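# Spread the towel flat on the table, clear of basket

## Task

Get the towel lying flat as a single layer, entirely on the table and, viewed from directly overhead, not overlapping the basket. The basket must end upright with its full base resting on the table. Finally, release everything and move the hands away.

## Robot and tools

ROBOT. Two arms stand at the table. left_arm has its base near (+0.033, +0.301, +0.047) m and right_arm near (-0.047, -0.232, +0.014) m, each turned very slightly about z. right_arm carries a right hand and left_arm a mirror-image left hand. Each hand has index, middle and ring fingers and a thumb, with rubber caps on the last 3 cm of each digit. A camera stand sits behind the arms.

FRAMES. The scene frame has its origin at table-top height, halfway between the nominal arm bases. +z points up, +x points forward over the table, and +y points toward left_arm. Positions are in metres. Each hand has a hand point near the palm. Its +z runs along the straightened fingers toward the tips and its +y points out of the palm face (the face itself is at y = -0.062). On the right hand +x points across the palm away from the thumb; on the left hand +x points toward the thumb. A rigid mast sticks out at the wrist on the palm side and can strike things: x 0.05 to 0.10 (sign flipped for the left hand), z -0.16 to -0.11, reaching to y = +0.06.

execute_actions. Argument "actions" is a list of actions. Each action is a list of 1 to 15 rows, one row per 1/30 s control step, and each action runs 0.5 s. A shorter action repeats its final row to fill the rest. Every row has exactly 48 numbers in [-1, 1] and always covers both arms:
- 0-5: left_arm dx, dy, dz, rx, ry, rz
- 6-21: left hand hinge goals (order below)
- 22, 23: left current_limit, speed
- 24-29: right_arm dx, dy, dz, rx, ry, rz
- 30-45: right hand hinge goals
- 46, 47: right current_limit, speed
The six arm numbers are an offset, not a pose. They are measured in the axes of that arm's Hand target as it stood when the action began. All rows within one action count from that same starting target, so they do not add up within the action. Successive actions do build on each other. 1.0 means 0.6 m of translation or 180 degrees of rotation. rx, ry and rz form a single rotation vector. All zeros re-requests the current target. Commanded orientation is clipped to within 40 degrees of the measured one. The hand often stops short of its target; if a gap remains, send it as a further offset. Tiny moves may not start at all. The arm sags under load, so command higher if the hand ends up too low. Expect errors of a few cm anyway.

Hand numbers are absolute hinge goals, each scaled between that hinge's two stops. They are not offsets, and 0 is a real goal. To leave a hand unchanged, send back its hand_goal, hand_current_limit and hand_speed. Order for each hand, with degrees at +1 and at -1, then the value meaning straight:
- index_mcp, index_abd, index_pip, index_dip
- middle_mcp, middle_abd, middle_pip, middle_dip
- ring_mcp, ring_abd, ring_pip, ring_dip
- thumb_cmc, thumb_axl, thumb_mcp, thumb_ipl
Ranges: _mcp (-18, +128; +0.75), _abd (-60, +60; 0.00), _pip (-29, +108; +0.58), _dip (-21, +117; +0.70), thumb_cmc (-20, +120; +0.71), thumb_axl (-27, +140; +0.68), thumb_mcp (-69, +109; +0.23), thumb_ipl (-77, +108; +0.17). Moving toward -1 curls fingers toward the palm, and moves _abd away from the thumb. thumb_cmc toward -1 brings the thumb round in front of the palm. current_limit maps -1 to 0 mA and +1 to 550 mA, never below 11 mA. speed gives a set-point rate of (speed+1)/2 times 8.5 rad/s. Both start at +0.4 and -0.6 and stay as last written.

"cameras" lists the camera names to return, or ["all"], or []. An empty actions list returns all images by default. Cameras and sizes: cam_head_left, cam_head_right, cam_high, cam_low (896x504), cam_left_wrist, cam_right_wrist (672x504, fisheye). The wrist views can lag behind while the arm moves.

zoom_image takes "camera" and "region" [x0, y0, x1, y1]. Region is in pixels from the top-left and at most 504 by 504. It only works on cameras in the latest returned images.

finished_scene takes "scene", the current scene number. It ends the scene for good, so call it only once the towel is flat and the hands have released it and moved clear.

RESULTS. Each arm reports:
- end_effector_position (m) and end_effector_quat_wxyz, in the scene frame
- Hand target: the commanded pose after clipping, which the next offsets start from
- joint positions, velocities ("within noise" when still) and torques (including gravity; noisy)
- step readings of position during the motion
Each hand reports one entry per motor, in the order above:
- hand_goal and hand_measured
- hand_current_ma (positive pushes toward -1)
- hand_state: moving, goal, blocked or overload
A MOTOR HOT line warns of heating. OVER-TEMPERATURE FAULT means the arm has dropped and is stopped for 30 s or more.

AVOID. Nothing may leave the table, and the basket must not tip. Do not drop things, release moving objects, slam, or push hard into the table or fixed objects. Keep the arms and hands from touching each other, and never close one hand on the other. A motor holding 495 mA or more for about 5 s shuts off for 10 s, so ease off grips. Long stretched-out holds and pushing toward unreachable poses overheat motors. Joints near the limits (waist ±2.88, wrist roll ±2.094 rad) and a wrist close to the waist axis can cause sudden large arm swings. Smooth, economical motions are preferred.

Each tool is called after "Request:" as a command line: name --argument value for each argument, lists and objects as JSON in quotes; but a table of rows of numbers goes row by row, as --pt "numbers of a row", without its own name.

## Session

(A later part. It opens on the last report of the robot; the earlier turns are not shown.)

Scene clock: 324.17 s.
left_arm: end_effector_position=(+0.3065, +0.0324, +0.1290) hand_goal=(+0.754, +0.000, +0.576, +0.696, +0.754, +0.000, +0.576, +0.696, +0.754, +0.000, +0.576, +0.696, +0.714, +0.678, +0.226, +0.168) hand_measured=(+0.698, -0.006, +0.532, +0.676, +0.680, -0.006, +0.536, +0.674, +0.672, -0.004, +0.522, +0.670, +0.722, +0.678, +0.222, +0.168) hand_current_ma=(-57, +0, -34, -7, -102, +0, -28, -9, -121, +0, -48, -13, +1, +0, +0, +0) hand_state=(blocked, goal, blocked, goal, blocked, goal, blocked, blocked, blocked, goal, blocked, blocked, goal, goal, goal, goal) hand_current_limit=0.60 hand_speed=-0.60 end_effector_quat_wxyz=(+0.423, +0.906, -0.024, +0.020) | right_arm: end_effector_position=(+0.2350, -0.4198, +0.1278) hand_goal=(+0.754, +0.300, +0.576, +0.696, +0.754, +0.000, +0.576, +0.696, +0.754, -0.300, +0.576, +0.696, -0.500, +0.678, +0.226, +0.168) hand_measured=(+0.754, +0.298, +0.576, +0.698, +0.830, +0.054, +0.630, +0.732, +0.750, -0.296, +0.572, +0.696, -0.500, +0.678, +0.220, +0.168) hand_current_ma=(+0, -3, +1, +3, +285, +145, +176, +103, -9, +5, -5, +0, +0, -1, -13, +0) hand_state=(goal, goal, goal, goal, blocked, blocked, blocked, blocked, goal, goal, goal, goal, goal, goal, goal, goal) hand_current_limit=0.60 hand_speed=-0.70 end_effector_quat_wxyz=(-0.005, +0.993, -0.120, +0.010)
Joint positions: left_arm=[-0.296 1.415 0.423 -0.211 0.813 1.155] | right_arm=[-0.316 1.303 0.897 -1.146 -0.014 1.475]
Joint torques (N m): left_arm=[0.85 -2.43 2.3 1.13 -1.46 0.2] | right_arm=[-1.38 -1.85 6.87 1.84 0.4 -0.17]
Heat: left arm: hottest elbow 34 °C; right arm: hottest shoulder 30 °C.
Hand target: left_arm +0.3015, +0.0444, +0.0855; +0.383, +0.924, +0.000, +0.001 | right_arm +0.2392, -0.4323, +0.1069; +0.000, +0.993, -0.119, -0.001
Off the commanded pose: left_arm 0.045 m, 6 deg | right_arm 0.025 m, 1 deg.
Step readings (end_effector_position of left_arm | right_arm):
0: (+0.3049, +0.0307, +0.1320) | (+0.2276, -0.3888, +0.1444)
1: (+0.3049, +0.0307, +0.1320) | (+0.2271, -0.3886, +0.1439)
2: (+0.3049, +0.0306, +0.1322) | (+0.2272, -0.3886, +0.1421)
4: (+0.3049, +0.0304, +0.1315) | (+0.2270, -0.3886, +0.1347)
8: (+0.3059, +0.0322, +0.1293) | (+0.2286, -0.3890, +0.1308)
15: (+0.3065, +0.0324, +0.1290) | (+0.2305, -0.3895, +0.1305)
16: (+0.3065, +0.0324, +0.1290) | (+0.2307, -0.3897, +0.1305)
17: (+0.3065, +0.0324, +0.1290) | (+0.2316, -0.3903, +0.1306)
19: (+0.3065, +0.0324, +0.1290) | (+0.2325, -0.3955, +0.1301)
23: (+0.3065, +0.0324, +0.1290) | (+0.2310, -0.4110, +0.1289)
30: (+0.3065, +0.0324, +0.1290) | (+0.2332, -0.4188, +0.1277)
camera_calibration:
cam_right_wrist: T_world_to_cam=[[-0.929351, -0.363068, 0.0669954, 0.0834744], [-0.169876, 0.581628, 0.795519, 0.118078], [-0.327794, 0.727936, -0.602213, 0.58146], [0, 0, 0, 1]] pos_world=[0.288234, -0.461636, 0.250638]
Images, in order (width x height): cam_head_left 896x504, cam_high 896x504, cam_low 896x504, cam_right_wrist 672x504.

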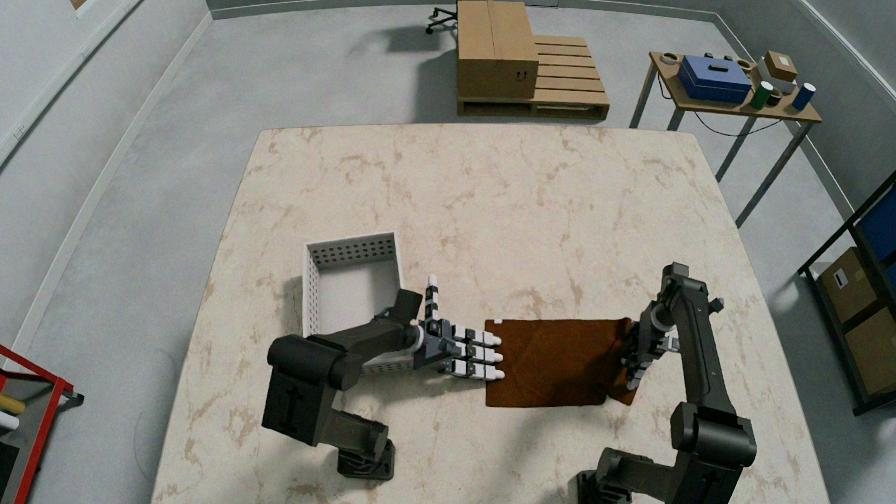

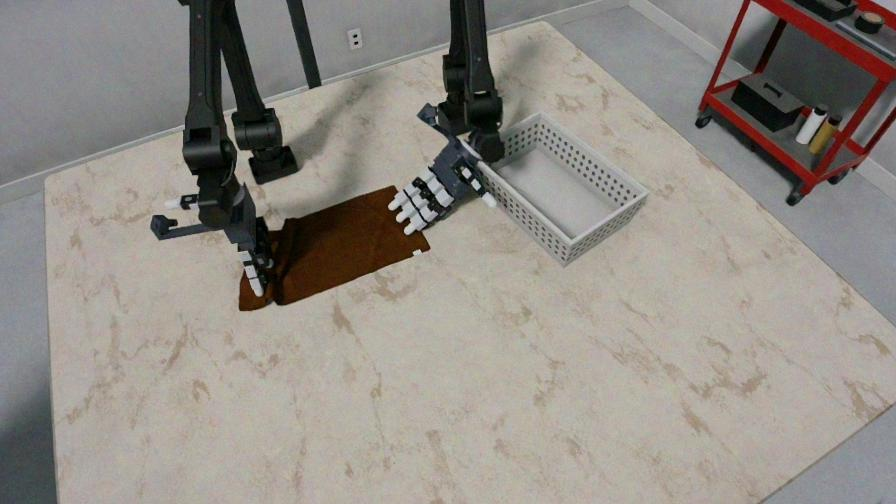

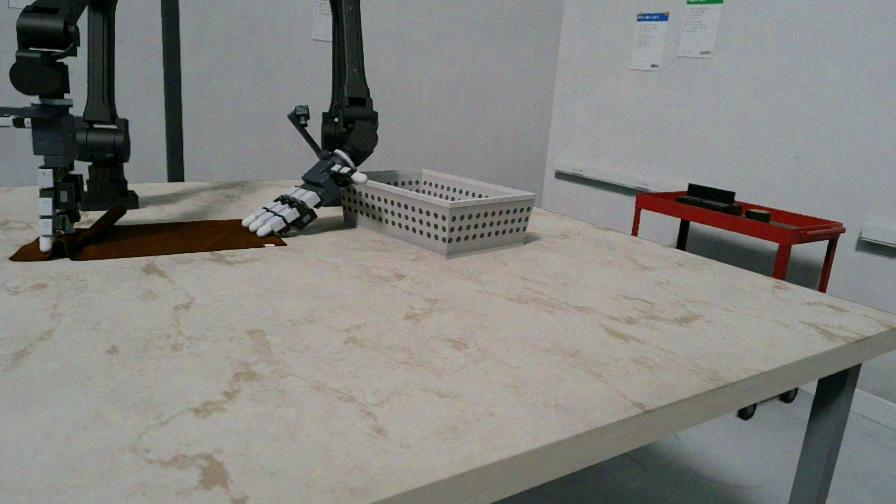

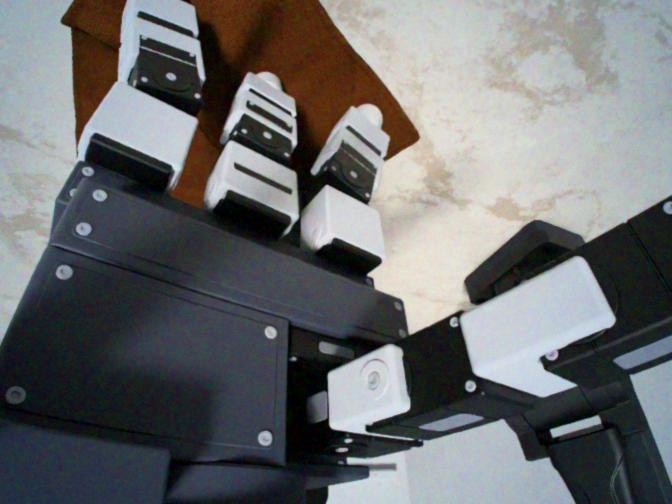

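Request:
execute_actions --actions '[[[0,0,0,0,0,0,0.754,0,0.576,0.696,0.754,0,0.576,0.696,0.754,0,0.576,0.696,0.714,0.678,0.226,0.168,0.6,-0.6,0,0,-0.12,0,0,0,0.754,0,0.576,0.696,0.754,0,0.576,0.696,0.754,0,0.576,0.696,-0.5,0.678,0.226,0.168,0.6,-0.7]],[[0,0,0,0,0,0,0.754,0,0.576,0.696,0.754,0,0.576,0.696,0.754,0,0.576,0.696,0.714,0.678,0.226,0.168,0.6,-0.6,-0.09,-0.04,0,0,0,0.067,0.754,0,0.576,0.696,0.754,0,0.576,0.696,0.754,0,0.576,0.696,-0.5,0.678,0.226,0.168,0.6,-0.7]]]' --cameras '["cam_head_left", "cam_high", "cam_low", "cam_right_wrist"]'

Request:
zoom_image --camera "cam_head_left" --region '[470, 290, 670, 430]'

Request:
zoom_image --camera "cam_high" --region '[220, 150, 440, 330]'

Scene clock: 327.33 s.
left_arm: end_effector_position=(+0.3065, +0.0324, +0.1290) hand_goal=(+0.754, +0.000, +0.576, +0.696, +0.754, +0.000, +0.576, +0.696, +0.754, +0.000, +0.576, +0.696, +0.714, +0.678, +0.226, +0.168) hand_measured=(+0.698, -0.006, +0.532, +0.676, +0.680, -0.006, +0.536, +0.674, +0.672, -0.004, +0.522, +0.670, +0.722, +0.678, +0.222, +0.168) hand_current_ma=(-57, +0, -34, -7, -102, +0, -28, -9, -121, +0, -48, -13, +1, +0, +0, +0) hand_state=(blocked, goal, blocked, goal, blocked, goal, blocked, blocked, blocked, goal, blocked, blocked, goal, goal, goal, goal) hand_current_limit=0.60 hand_speed=-0.60 end_effector_quat_wxyz=(+0.423, +0.906, -0.024, +0.020) | right_arm: end_effector_position=(+0.1964, -0.3979, +0.1772) hand_goal=(+0.754, +0.000, +0.576, +0.696, +0.754, +0.000, +0.576, +0.696, +0.754, +0.000, +0.576, +0.696, -0.500, +0.678, +0.226, +0.168) hand_measured=(+0.754, +0.002, +0.576, +0.698, +0.754, +0.002, +0.578, +0.698, +0.750, -0.004, +0.572, +0.696, -0.500, +0.678, +0.220, +0.168) hand_current_ma=(+0, +3, +1, +3, +1, +4, +3, +5, -7, -4, -5, +0, +0, -1, -13, +0) hand_state=(goal, goal, goal, goal, goal, goal, goal, goal, goal, goal, goal, goal, goal, goal, goal, goal) hand_current_limit=0.60 hand_speed=-0.70 end_effector_quat_wxyz=(-0.005, +0.977, -0.215, +0.000)
Joint positions: left_arm=[-0.296 1.415 0.423 -0.211 0.813 1.155] | right_arm=[-0.302 1.194 0.94 -1.316 -0.01 1.682]
Joint torques (N m): left_arm=[0.62 -2.43 2.37 1.16 -1.46 0.19] | right_arm=[0.62 -5.42 7.42 -0.5 0.27 0.13]
Heat: left arm: hottest elbow 34 °C; right arm: hottest shoulder 30 °C.
Hand target: left_arm +0.3015, +0.0444, +0.0855; +0.383, +0.924, +0.000, +0.001 | right_arm +0.1925, -0.3962, +0.1789; +0.000, +0.975, -0.223, -0.001
Off the commanded pose: left_arm 0.045 m, 6 deg | right_arm 0.005 m, 1 deg.
Step readings (end_effector_position of left_arm | right_arm):
0: (+0.3065, +0.0324, +0.1290) | (+0.2350, -0.4198, +0.1278)
1: (+0.3065, +0.0324, +0.1290) | (+0.2350, -0.4198, +0.1278)
2: (+0.3065, +0.0324, +0.1290) | (+0.2349, -0.4198, +0.1294)
4: (+0.3065, +0.0324, +0.1290) | (+0.2315, -0.4189, +0.1326)
8: (+0.3065, +0.0324, +0.1290) | (+0.2206, -0.4188, +0.1419)
15: (+0.3065, +0.0324, +0.1290) | (+0.2186, -0.4218, +0.1494)
16: (+0.3065, +0.0324, +0.1290) | (+0.2186, -0.4218, +0.1498)
17: (+0.3065, +0.0324, +0.1290) | (+0.2182, -0.4216, +0.1507)
19: (+0.3065, +0.0324, +0.1290) | (+0.2150, -0.4188, +0.1555)
23: (+0.3065, +0.0324, +0.1290) | (+0.2058, -0.4104, +0.1720)
30: (+0.3065, +0.0324, +0.1290) | (+0.1992, -0.4004, +0.1787)
camera_calibration:
cam_right_wrist: T_world_to_cam=[[-0.980258, -0.178252, 0.0855575, 0.132468], [-0.0390007, 0.598533, 0.800148, 0.0396403], [-0.193837, 0.781015, -0.593669, 0.576009], [0, 0, 0, 1]] pos_world=[0.243051, -0.449985, 0.298907]
Images, in order (width x height): cam_head_left 896x504, cam_high 896x504, cam_low 896x504, cam_right_wrist 672x504.

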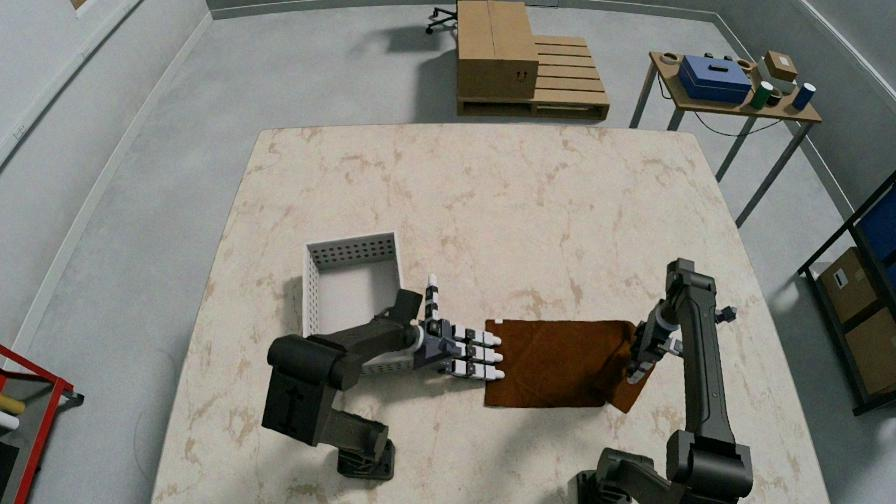

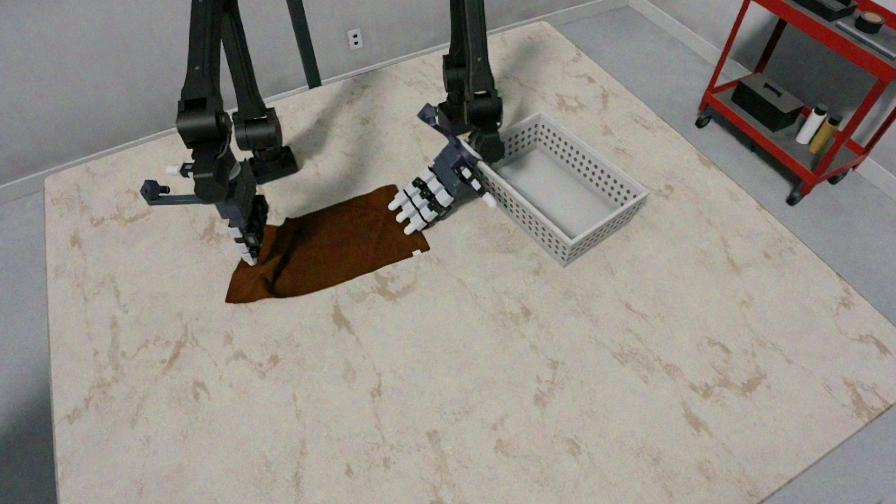

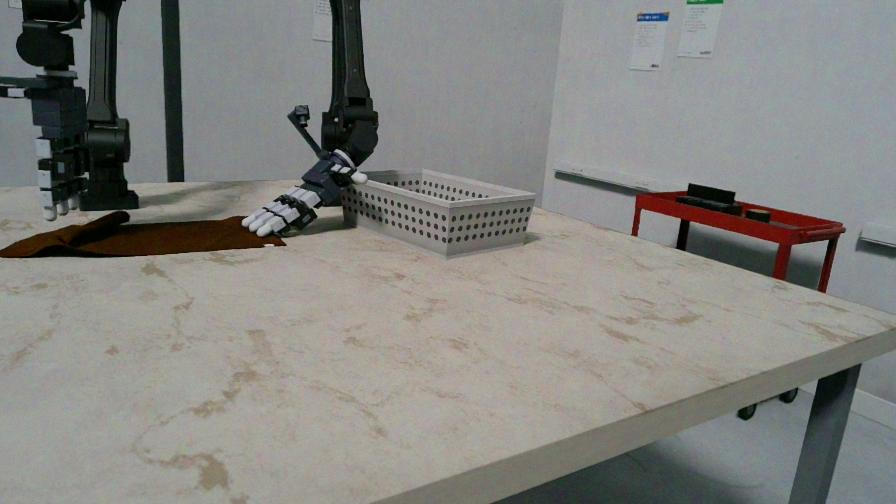

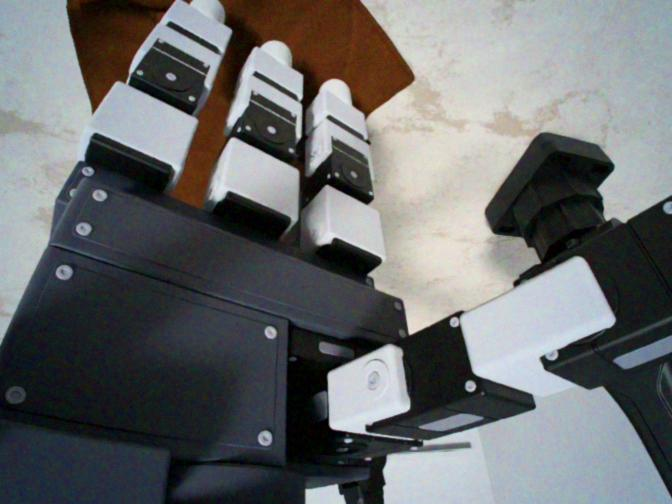

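Scaled by 2.520 from the camera's 896x504 image, which has a finer 1280x720 frame.

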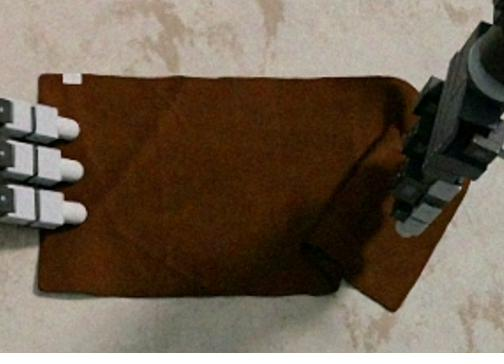

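Scaled by 2.291 from the camera's 896x504 image, which has a finer 1280x720 frame.

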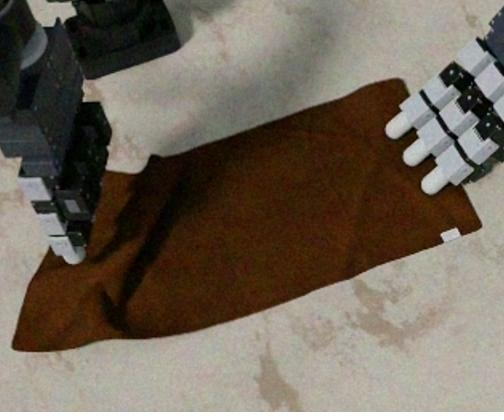

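Request:
execute_actions --actions '[[[0,0,0,0,0,0,0.754,0,0.576,0.696,0.754,0,0.576,0.696,0.754,0,0.576,0.696,0.714,0.678,0.226,0.168,0.6,-0.6,-0.0739,0.0063,-0.02,0,0,0.067,0.754,0,0.576,0.696,0.754,0,0.576,0.696,0.754,0,0.576,0.696,-0.5,0.678,0.226,0.168,0.6,-0.7]],[[0,0,0,0,0,0,0.754,0,0.576,0.696,0.754,0,0.576,0.696,0.754,0,0.576,0.696,0.714,0.678,0.226,0.168,0.6,-0.6,0,0,0.05,0,0,0,0.754,0,0.576,0.696,0.754,0,0.576,0.696,0.754,0,0.576,0.696,-0.5,0.678,0.226,0.168,0.6,-0.7]]]' --cameras '["cam_head_left", "cam_head_right", "cam_high", "cam_low", "cam_right_wrist"]'

Request:
zoom_image --camera "cam_head_left" --region '[470, 290, 670, 430]'

Request:
zoom_image --camera "cam_high" --region '[220, 150, 440, 330]'

Scene clock: 329.90 s.
left_arm: end_effector_position=(+0.3065, +0.0324, +0.1290) hand_goal=(+0.754, +0.000, +0.576, +0.696, +0.754, +0.000, +0.576, +0.696, +0.754, +0.000, +0.576, +0.696, +0.714, +0.678, +0.226, +0.168) hand_measured=(+0.698, -0.006, +0.532, +0.676, +0.680, -0.006, +0.536, +0.674, +0.672, -0.004, +0.522, +0.670, +0.722, +0.678, +0.222, +0.168) hand_current_ma=(-57, +0, -34, -7, -102, +0, -28, -9, -121, +0, -48, -13, +1, +0, +0, +0) hand_state=(blocked, goal, blocked, goal, blocked, goal, blocked, blocked, blocked, goal, blocked, blocked, goal, goal, goal, goal) hand_current_limit=0.60 hand_speed=-0.60 end_effector_quat_wxyz=(+0.423, +0.906, -0.024, +0.020) | right_arm: end_effector_position=(+0.1497, -0.3776, +0.1624) hand_goal=(+0.754, +0.000, +0.576, +0.696, +0.754, +0.000, +0.576, +0.696, +0.754, +0.000, +0.576, +0.696, -0.500, +0.678, +0.226, +0.168) hand_measured=(+0.754, +0.002, +0.576, +0.698, +0.754, +0.002, +0.578, +0.698, +0.750, -0.002, +0.572, +0.696, -0.500, +0.678, +0.220, +0.168) hand_current_ma=(+0, +3, +1, +3, +1, +3, +3, +5, -6, -3, -5, +0, +0, -1, -13, +0) hand_state=(goal, goal, goal, goal, goal, goal, goal, goal, goal, goal, goal, goal, goal, goal, goal, goal) hand_current_limit=0.60 hand_speed=-0.70 end_effector_quat_wxyz=(-0.005, +0.950, -0.312, -0.007)
Joint positions: left_arm=[-0.296 1.415 0.423 -0.211 0.813 1.155] | right_arm=[-0.315 1.116 0.838 -1.307 -0.01 1.871]
Joint torques (N m): left_arm=[0.97 -2.43 2.35 1.11 -1.45 0.2] | right_arm=[-0.85 -3.25 7.56 0.55 0.25 0.16]
Heat: left arm: hottest elbow 34 °C; right arm: hottest shoulder 30 °C.
Hand target: left_arm +0.3015, +0.0444, +0.0855; +0.383, +0.924, +0.000, +0.001 | right_arm +0.1509, -0.3804, +0.1610; +0.000, +0.946, -0.324, -0.001
Off the commanded pose: left_arm 0.045 m, 6 deg | right_arm 0.003 m, 2 deg.
Step readings (end_effector_position of left_arm | right_arm):
0: (+0.3065, +0.0324, +0.1290) | (+0.1963, -0.3979, +0.1773)
1: (+0.3065, +0.0324, +0.1290) | (+0.1964, -0.3974, +0.1773)
2: (+0.3065, +0.0324, +0.1290) | (+0.1950, -0.3965, +0.1771)
4: (+0.3065, +0.0324, +0.1290) | (+0.1890, -0.3932, +0.1773)
8: (+0.3065, +0.0324, +0.1290) | (+0.1676, -0.3834, +0.1832)
15: (+0.3065, +0.0324, +0.1290) | (+0.1585, -0.3798, +0.1883)
16: (+0.3065, +0.0324, +0.1290) | (+0.1585, -0.3798, +0.1883)
17: (+0.3065, +0.0324, +0.1290) | (+0.1581, -0.3801, +0.1872)
19: (+0.3065, +0.0324, +0.1290) | (+0.1556, -0.3795, +0.1804)
23: (+0.3065, +0.0324, +0.1290) | (+0.1476, -0.3769, +0.1665)
30: (+0.3065, +0.0324, +0.1290) | (+0.1494, -0.3774, +0.1625)
camera_calibration:
cam_right_wrist: T_world_to_cam=[[-0.994732, 0.0204838, 0.100443, 0.166483], [0.0931279, 0.590093, 0.801946, 0.014242], [-0.0428438, 0.807075, -0.588892, 0.528681], [0, 0, 0, 1]] pos_world=[0.18693, -0.438499, 0.283193]
Images, in order (width x height): cam_head_left 896x504, cam_head_right 896x504, cam_high 896x504, cam_low 896x504, cam_right_wrist 672x504.

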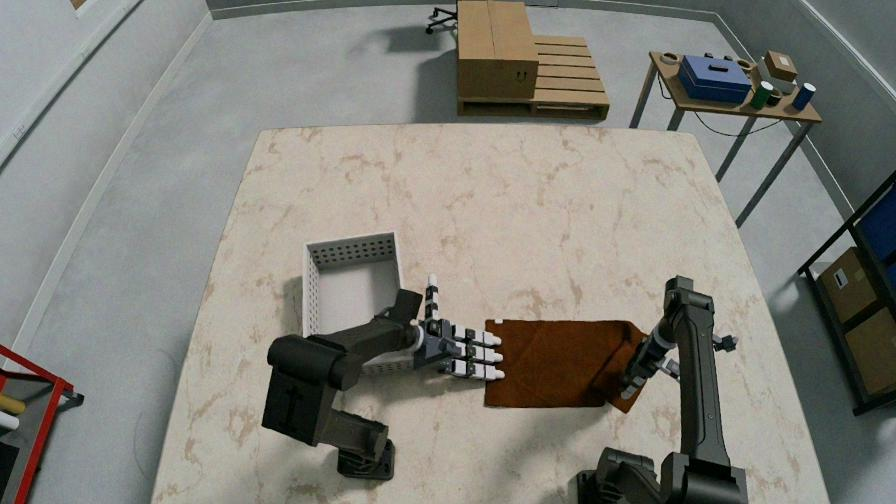

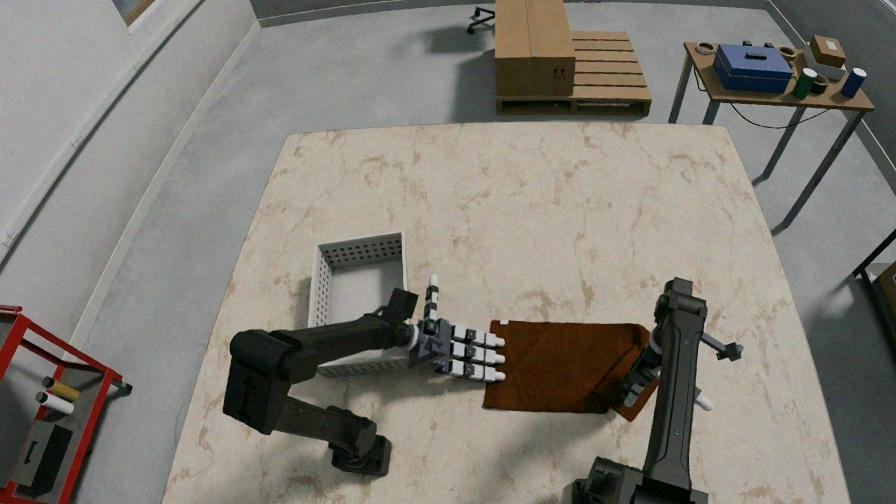

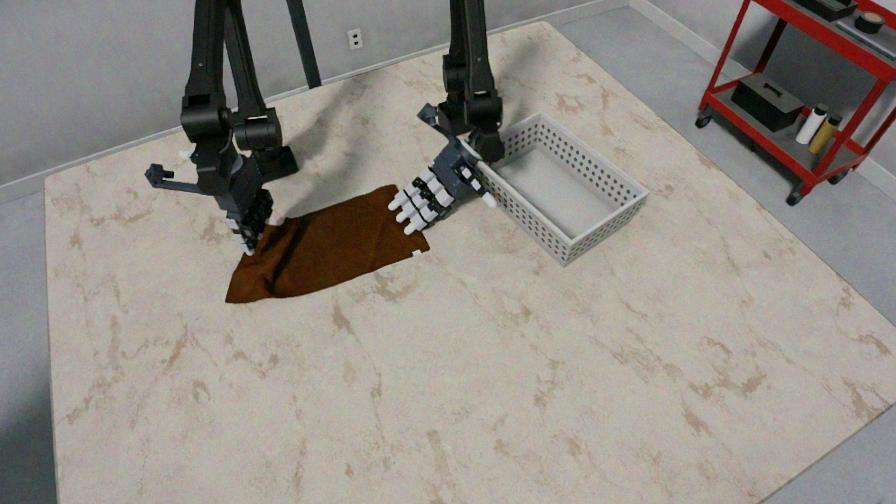

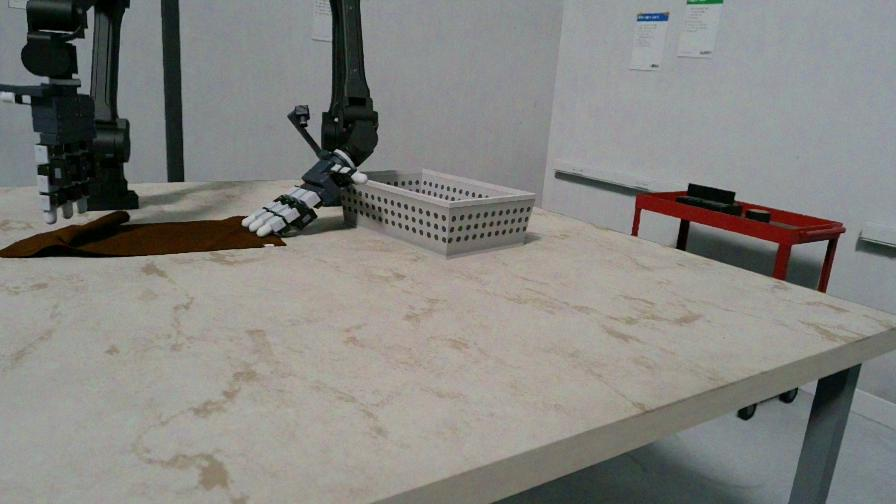

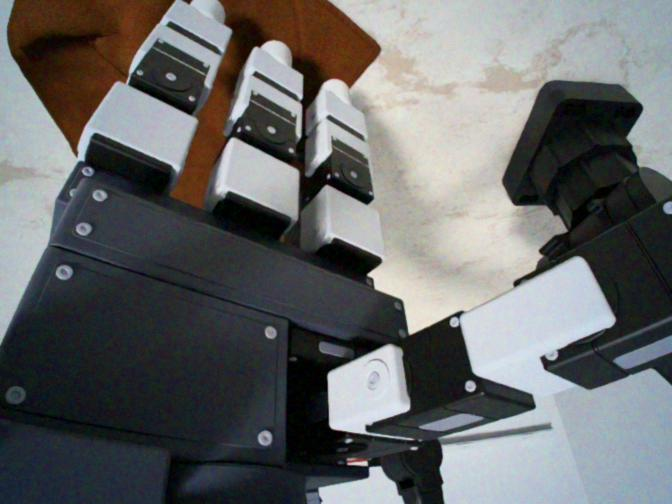

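Scaled by 2.520 from the camera's 896x504 image, which has a finer 1280x720 frame.

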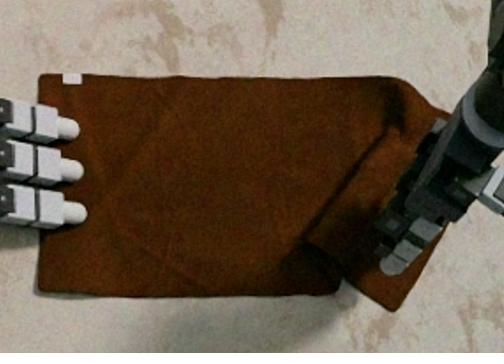

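Scaled by 2.291 from the camera's 896x504 image, which has a finer 1280x720 frame.

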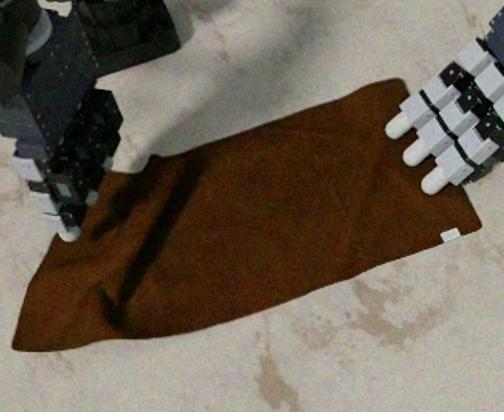

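Request:
execute_actions --actions '[[[0,0,0,0,0,0,0.754,0,0.576,0.696,0.754,0,0.576,0.696,0.754,0,0.576,0.696,0.714,0.678,0.226,0.168,0.6,-0.6,0,0,0.09,0,0,0,0.754,0,0.576,0.696,0.754,0,0.576,0.696,0.754,0,0.576,0.696,-0.5,0.678,0.226,0.168,0.6,-0.7]],[[0,0,0,0,0,0,0.754,0,0.576,0.696,0.754,0,0.576,0.696,0.754,0,0.576,0.696,0.714,0.678,0.226,0.168,0.6,-0.6,0.0262,0.0603,0,0,0,-0.0667,0.754,0,0.576,0.696,0.754,0,0.576,0.696,0.754,0,0.576,0.696,-0.5,0.678,0.226,0.168,0.6,-0.7]]]' --cameras '["cam_head_left", "cam_head_right", "cam_high", "cam_low", "cam_right_wrist"]'

Request:
zoom_image --camera "cam_head_left" --region '[470, 290, 670, 430]'

Request:
zoom_image --camera "cam_high" --region '[220, 150, 440, 330]'

Scene clock: 332.67 s.
left_arm: end_effector_position=(+0.3065, +0.0324, +0.1290) hand_goal=(+0.754, +0.000, +0.576, +0.696, +0.754, +0.000, +0.576, +0.696, +0.754, +0.000, +0.576, +0.696, +0.714, +0.678, +0.226, +0.168) hand_measured=(+0.698, -0.006, +0.532, +0.676, +0.680, -0.006, +0.536, +0.674, +0.672, -0.004, +0.522, +0.670, +0.722, +0.678, +0.222, +0.168) hand_current_ma=(-57, +0, -34, -7, -102, +0, -28, -9, -121, +0, -48, -13, +1, +0, +0, +0) hand_state=(blocked, goal, blocked, goal, blocked, goal, blocked, blocked, blocked, goal, blocked, blocked, goal, goal, goal, goal) hand_current_limit=0.60 hand_speed=-0.60 end_effector_quat_wxyz=(+0.423, +0.906, -0.024, +0.020) | right_arm: end_effector_position=(+0.1549, -0.4077, +0.1274) hand_goal=(+0.754, +0.000, +0.576, +0.696, +0.754, +0.000, +0.576, +0.696, +0.754, +0.000, +0.576, +0.696, -0.500, +0.678, +0.226, +0.168) hand_measured=(+0.814, +0.010, +0.620, +0.720, +0.796, +0.016, +0.604, +0.714, +0.770, +0.012, +0.588, +0.702, -0.500, +0.678, +0.220, +0.168) hand_current_ma=(+212, +20, +134, +67, +139, +33, +76, +43, +43, +23, +29, +12, +0, -1, -14, -1) hand_state=(blocked, goal, blocked, blocked, blocked, goal, blocked, goal, goal, goal, goal, goal, goal, goal, goal, goal) hand_current_limit=0.60 hand_speed=-0.70 end_effector_quat_wxyz=(-0.013, +0.974, -0.224, +0.017)
Joint positions: left_arm=[-0.296 1.415 0.423 -0.211 0.813 1.155] | right_arm=[-0.398 1.119 0.753 -1.175 -0.031 1.607]
Joint torques (N m): left_arm=[0.73 -2.02 2.35 1.1 -1.44 0.22] | right_arm=[-2.26 -2.02 4.23 1.44 1.03 -0.27]
Heat: left arm: hottest shoulder 33 °C; right arm: hottest shoulder 30 °C.
Hand target: left_arm +0.3015, +0.0444, +0.0855; +0.383, +0.924, +0.000, +0.001 | right_arm +0.1411, -0.4186, +0.1070; +0.000, +0.975, -0.223, -0.001
Off the commanded pose: left_arm 0.045 m, 6 deg | right_arm 0.027 m, 2 deg.
Step readings (end_effector_position of left_arm | right_arm):
0: (+0.3065, +0.0324, +0.1290) | (+0.1497, -0.3776, +0.1624)
1: (+0.3065, +0.0324, +0.1290) | (+0.1496, -0.3775, +0.1619)
2: (+0.3065, +0.0324, +0.1290) | (+0.1507, -0.3783, +0.1598)
4: (+0.3065, +0.0324, +0.1290) | (+0.1529, -0.3790, +0.1474)
8: (+0.3065, +0.0324, +0.1290) | (+0.1531, -0.3782, +0.1298)
15: (+0.3065, +0.0324, +0.1290) | (+0.1538, -0.3779, +0.1297)
16: (+0.3065, +0.0324, +0.1290) | (+0.1540, -0.3782, +0.1297)
17: (+0.3065, +0.0324, +0.1290) | (+0.1543, -0.3790, +0.1298)
19: (+0.3065, +0.0324, +0.1290) | (+0.1544, -0.3849, +0.1294)
23: (+0.3065, +0.0324, +0.1290) | (+0.1513, -0.3962, +0.1283)
30: (+0.3065, +0.0324, +0.1290) | (+0.1535, -0.4048, +0.1273)
camera_calibration:
cam_right_wrist: T_world_to_cam=[[-0.985993, -0.15947, 0.0488595, 0.107557], [-0.0561238, 0.593091, 0.803177, 0.0837588], [-0.157061, 0.789185, -0.593733, 0.543549], [0, 0, 0, 1]] pos_world=[0.196122, -0.461485, 0.250195]
Images, in order (width x height): cam_head_left 896x504, cam_head_right 896x504, cam_high 896x504, cam_low 896x504, cam_right_wrist 672x504.

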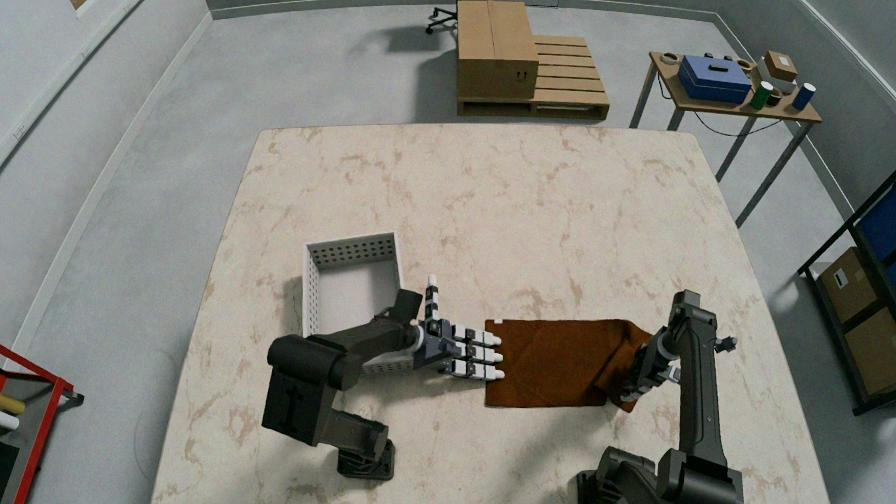

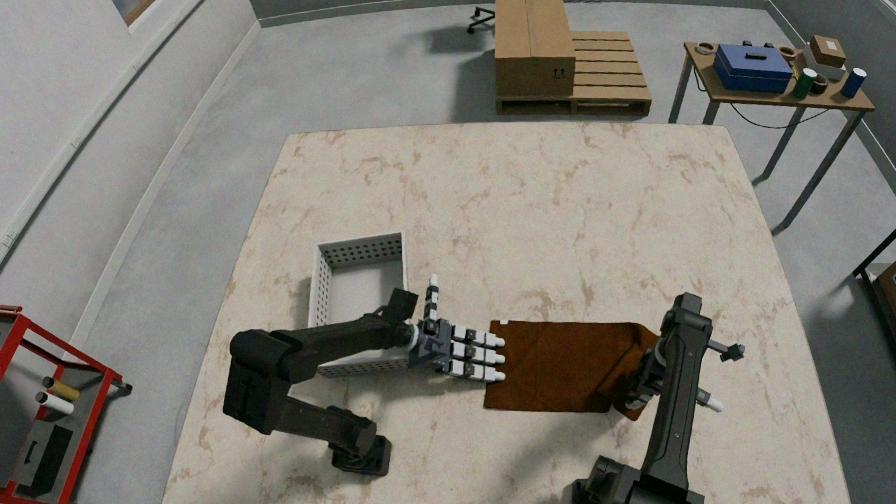

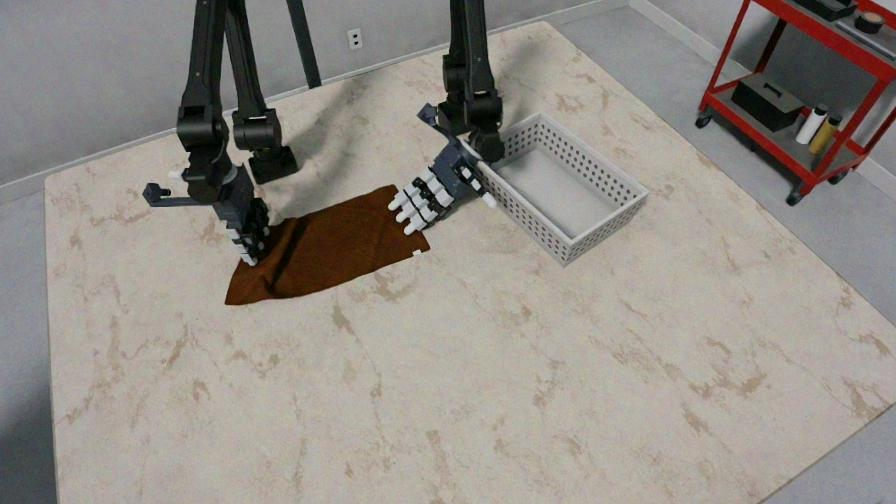

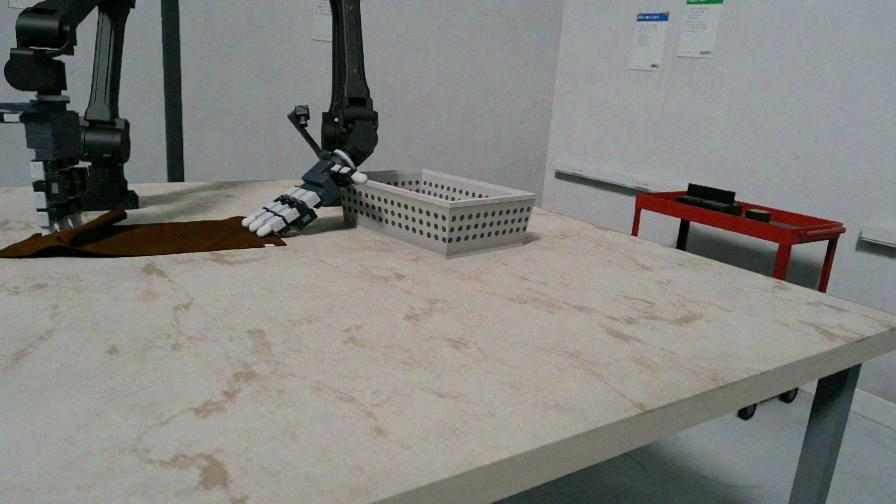

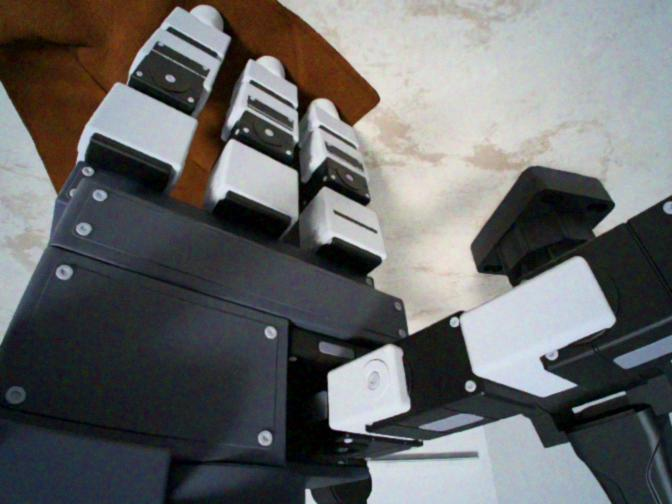

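Scaled by 2.520 from the camera's 896x504 image, which has a finer 1280x720 frame.

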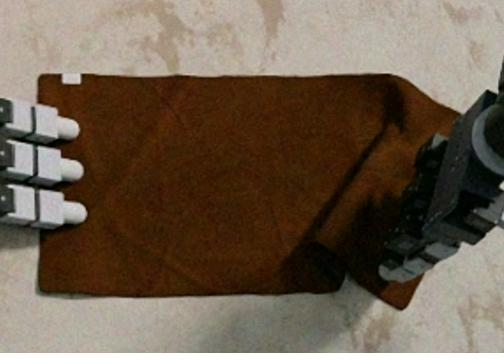

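Scaled by 2.291 from the camera's 896x504 image, which has a finer 1280x720 frame.

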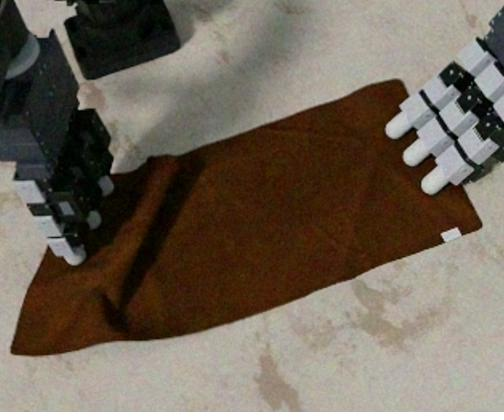

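Request:
execute_actions --actions '[[[0,0,0,0,0,0,0.754,0,0.576,0.696,0.754,0,0.576,0.696,0.754,0,0.576,0.696,0.714,0.678,0.226,0.168,0.6,-0.6,0.0262,0.0603,0,0,0,-0.0667,0.754,0,0.576,0.696,0.754,0,0.576,0.696,0.754,0,0.576,0.696,-0.5,0.678,0.226,0.168,0.6,-0.7]],[[0,0,0,0,0,0,0.754,0,0.576,0.696,0.754,0,0.576,0.696,0.754,0,0.576,0.696,0.714,0.678,0.226,0.168,0.6,-0.6,0.0262,0.0603,0,0,0,-0.0667,0.754,0,0.576,0.696,0.754,0,0.576,0.696,0.754,0,0.576,0.696,-0.5,0.678,0.226,0.168,0.6,-0.7]]]' --cameras '["cam_head_left", "cam_high", "cam_right_wrist"]'

Request:
zoom_image --camera "cam_head_left" --region '[470, 290, 670, 430]'

Request:
zoom_image --camera "cam_high" --region '[220, 150, 440, 330]'

Scene clock: 335.27 s.
left_arm: end_effector_position=(+0.3065, +0.0324, +0.1290) hand_goal=(+0.754, +0.000, +0.576, +0.696, +0.754, +0.000, +0.576, +0.696, +0.754, +0.000, +0.576, +0.696, +0.714, +0.678, +0.226, +0.168) hand_measured=(+0.698, -0.006, +0.532, +0.676, +0.680, -0.006, +0.536, +0.674, +0.672, -0.004, +0.522, +0.670, +0.722, +0.678, +0.222, +0.168) hand_current_ma=(-57, +0, -34, -7, -102, +0, -28, -9, -121, +0, -48, -13, +1, +0, +0, +0) hand_state=(blocked, goal, blocked, goal, blocked, goal, blocked, blocked, blocked, goal, blocked, blocked, goal, goal, goal, goal) hand_current_limit=0.60 hand_speed=-0.60 end_effector_quat_wxyz=(+0.423, +0.906, -0.024, +0.020) | right_arm: end_effector_position=(+0.1568, -0.4825, +0.1274) hand_goal=(+0.754, +0.000, +0.576, +0.696, +0.754, +0.000, +0.576, +0.696, +0.754, +0.000, +0.576, +0.696, -0.500, +0.678, +0.226, +0.168) hand_measured=(+0.842, -0.028, +0.640, +0.734, +0.810, -0.024, +0.612, +0.720, +0.764, -0.008, +0.586, +0.702, -0.500, +0.678, +0.220, +0.168) hand_current_ma=(+341, -68, +217, +111, +195, -53, +108, +62, +23, -15, +23, +12, +0, -1, -14, -1) hand_state=(blocked, blocked, blocked, blocked, blocked, blocked, blocked, blocked, goal, goal, goal, goal, goal, goal, goal, goal) hand_current_limit=0.60 hand_speed=-0.70 end_effector_quat_wxyz=(-0.006, +0.999, -0.019, +0.025)
Joint positions: left_arm=[-0.296 1.415 0.423 -0.211 0.813 1.155] | right_arm=[-0.631 1.124 0.753 -1.166 -0.039 0.96]
Joint torques (N m): left_arm=[0.73 -2.14 2.32 1.1 -1.49 0.21] | right_arm=[-2.55 -0.62 5.89 1.5 1.27 -0.36]
Heat: left arm: hottest shoulder 33 °C; right arm: hottest shoulder 30 °C.
Hand target: left_arm +0.3015, +0.0444, +0.0855; +0.383, +0.924, +0.000, +0.001 | right_arm +0.1462, -0.4969, +0.1070; +0.000, +1.000, -0.015, -0.001
Off the commanded pose: left_arm 0.045 m, 6 deg | right_arm 0.027 m, 3 deg.
Step readings (end_effector_position of left_arm | right_arm):
0: (+0.3065, +0.0324, +0.1290) | (+0.1549, -0.4077, +0.1274)
1: (+0.3065, +0.0324, +0.1290) | (+0.1551, -0.4078, +0.1274)
2: (+0.3065, +0.0324, +0.1290) | (+0.1555, -0.4098, +0.1274)
4: (+0.3065, +0.0324, +0.1290) | (+0.1553, -0.4171, +0.1275)
8: (+0.3065, +0.0324, +0.1290) | (+0.1513, -0.4353, +0.1277)
15: (+0.3065, +0.0324, +0.1290) | (+0.1528, -0.4466, +0.1280)
16: (+0.3065, +0.0324, +0.1290) | (+0.1533, -0.4474, +0.1280)
17: (+0.3065, +0.0324, +0.1290) | (+0.1542, -0.4494, +0.1281)
19: (+0.3065, +0.0324, +0.1290) | (+0.1544, -0.4564, +0.1283)
23: (+0.3065, +0.0324, +0.1290) | (+0.1507, -0.4724, +0.1279)
30: (+0.3065, +0.0324, +0.1290) | (+0.1542, -0.4808, +0.1275)
camera_calibration:
cam_right_wrist: T_world_to_cam=[[-0.839664, -0.541475, 0.0420739, -0.108829], [-0.306714, 0.536699, 0.786054, 0.142492], [-0.448209, 0.647116, -0.616724, 0.582955], [0, 0, 0, 1]] pos_world=[0.21361, -0.512643, 0.252095]
Images, in order (width x height): cam_head_left 896x504, cam_high 896x504, cam_right_wrist 672x504.

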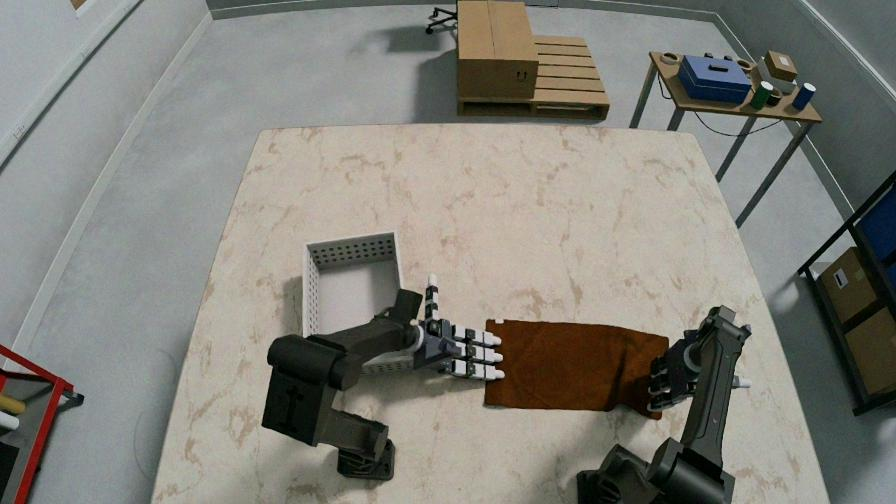

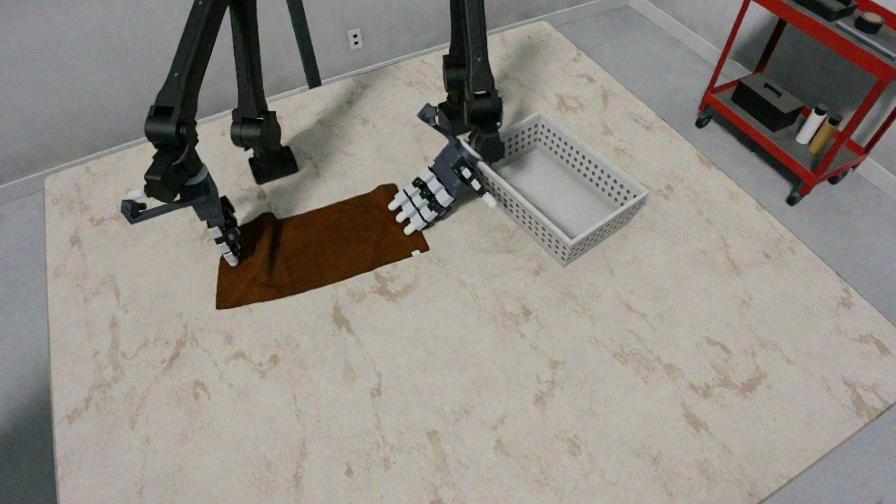

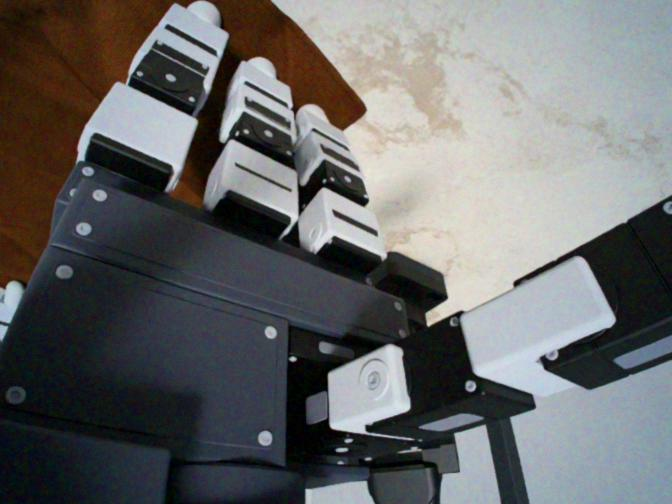

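Scaled by 2.520 from the camera's 896x504 image, which has a finer 1280x720 frame.

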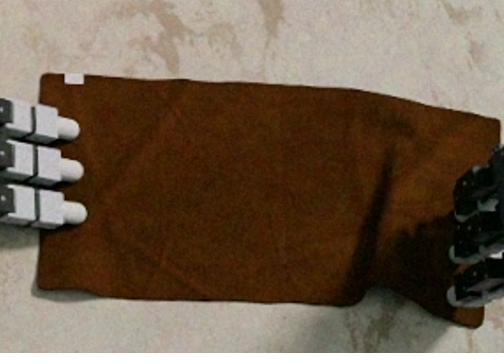

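Scaled by 2.291 from the camera's 896x504 image, which has a finer 1280x720 frame.

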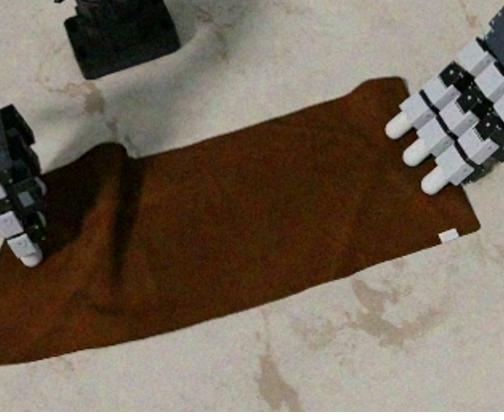

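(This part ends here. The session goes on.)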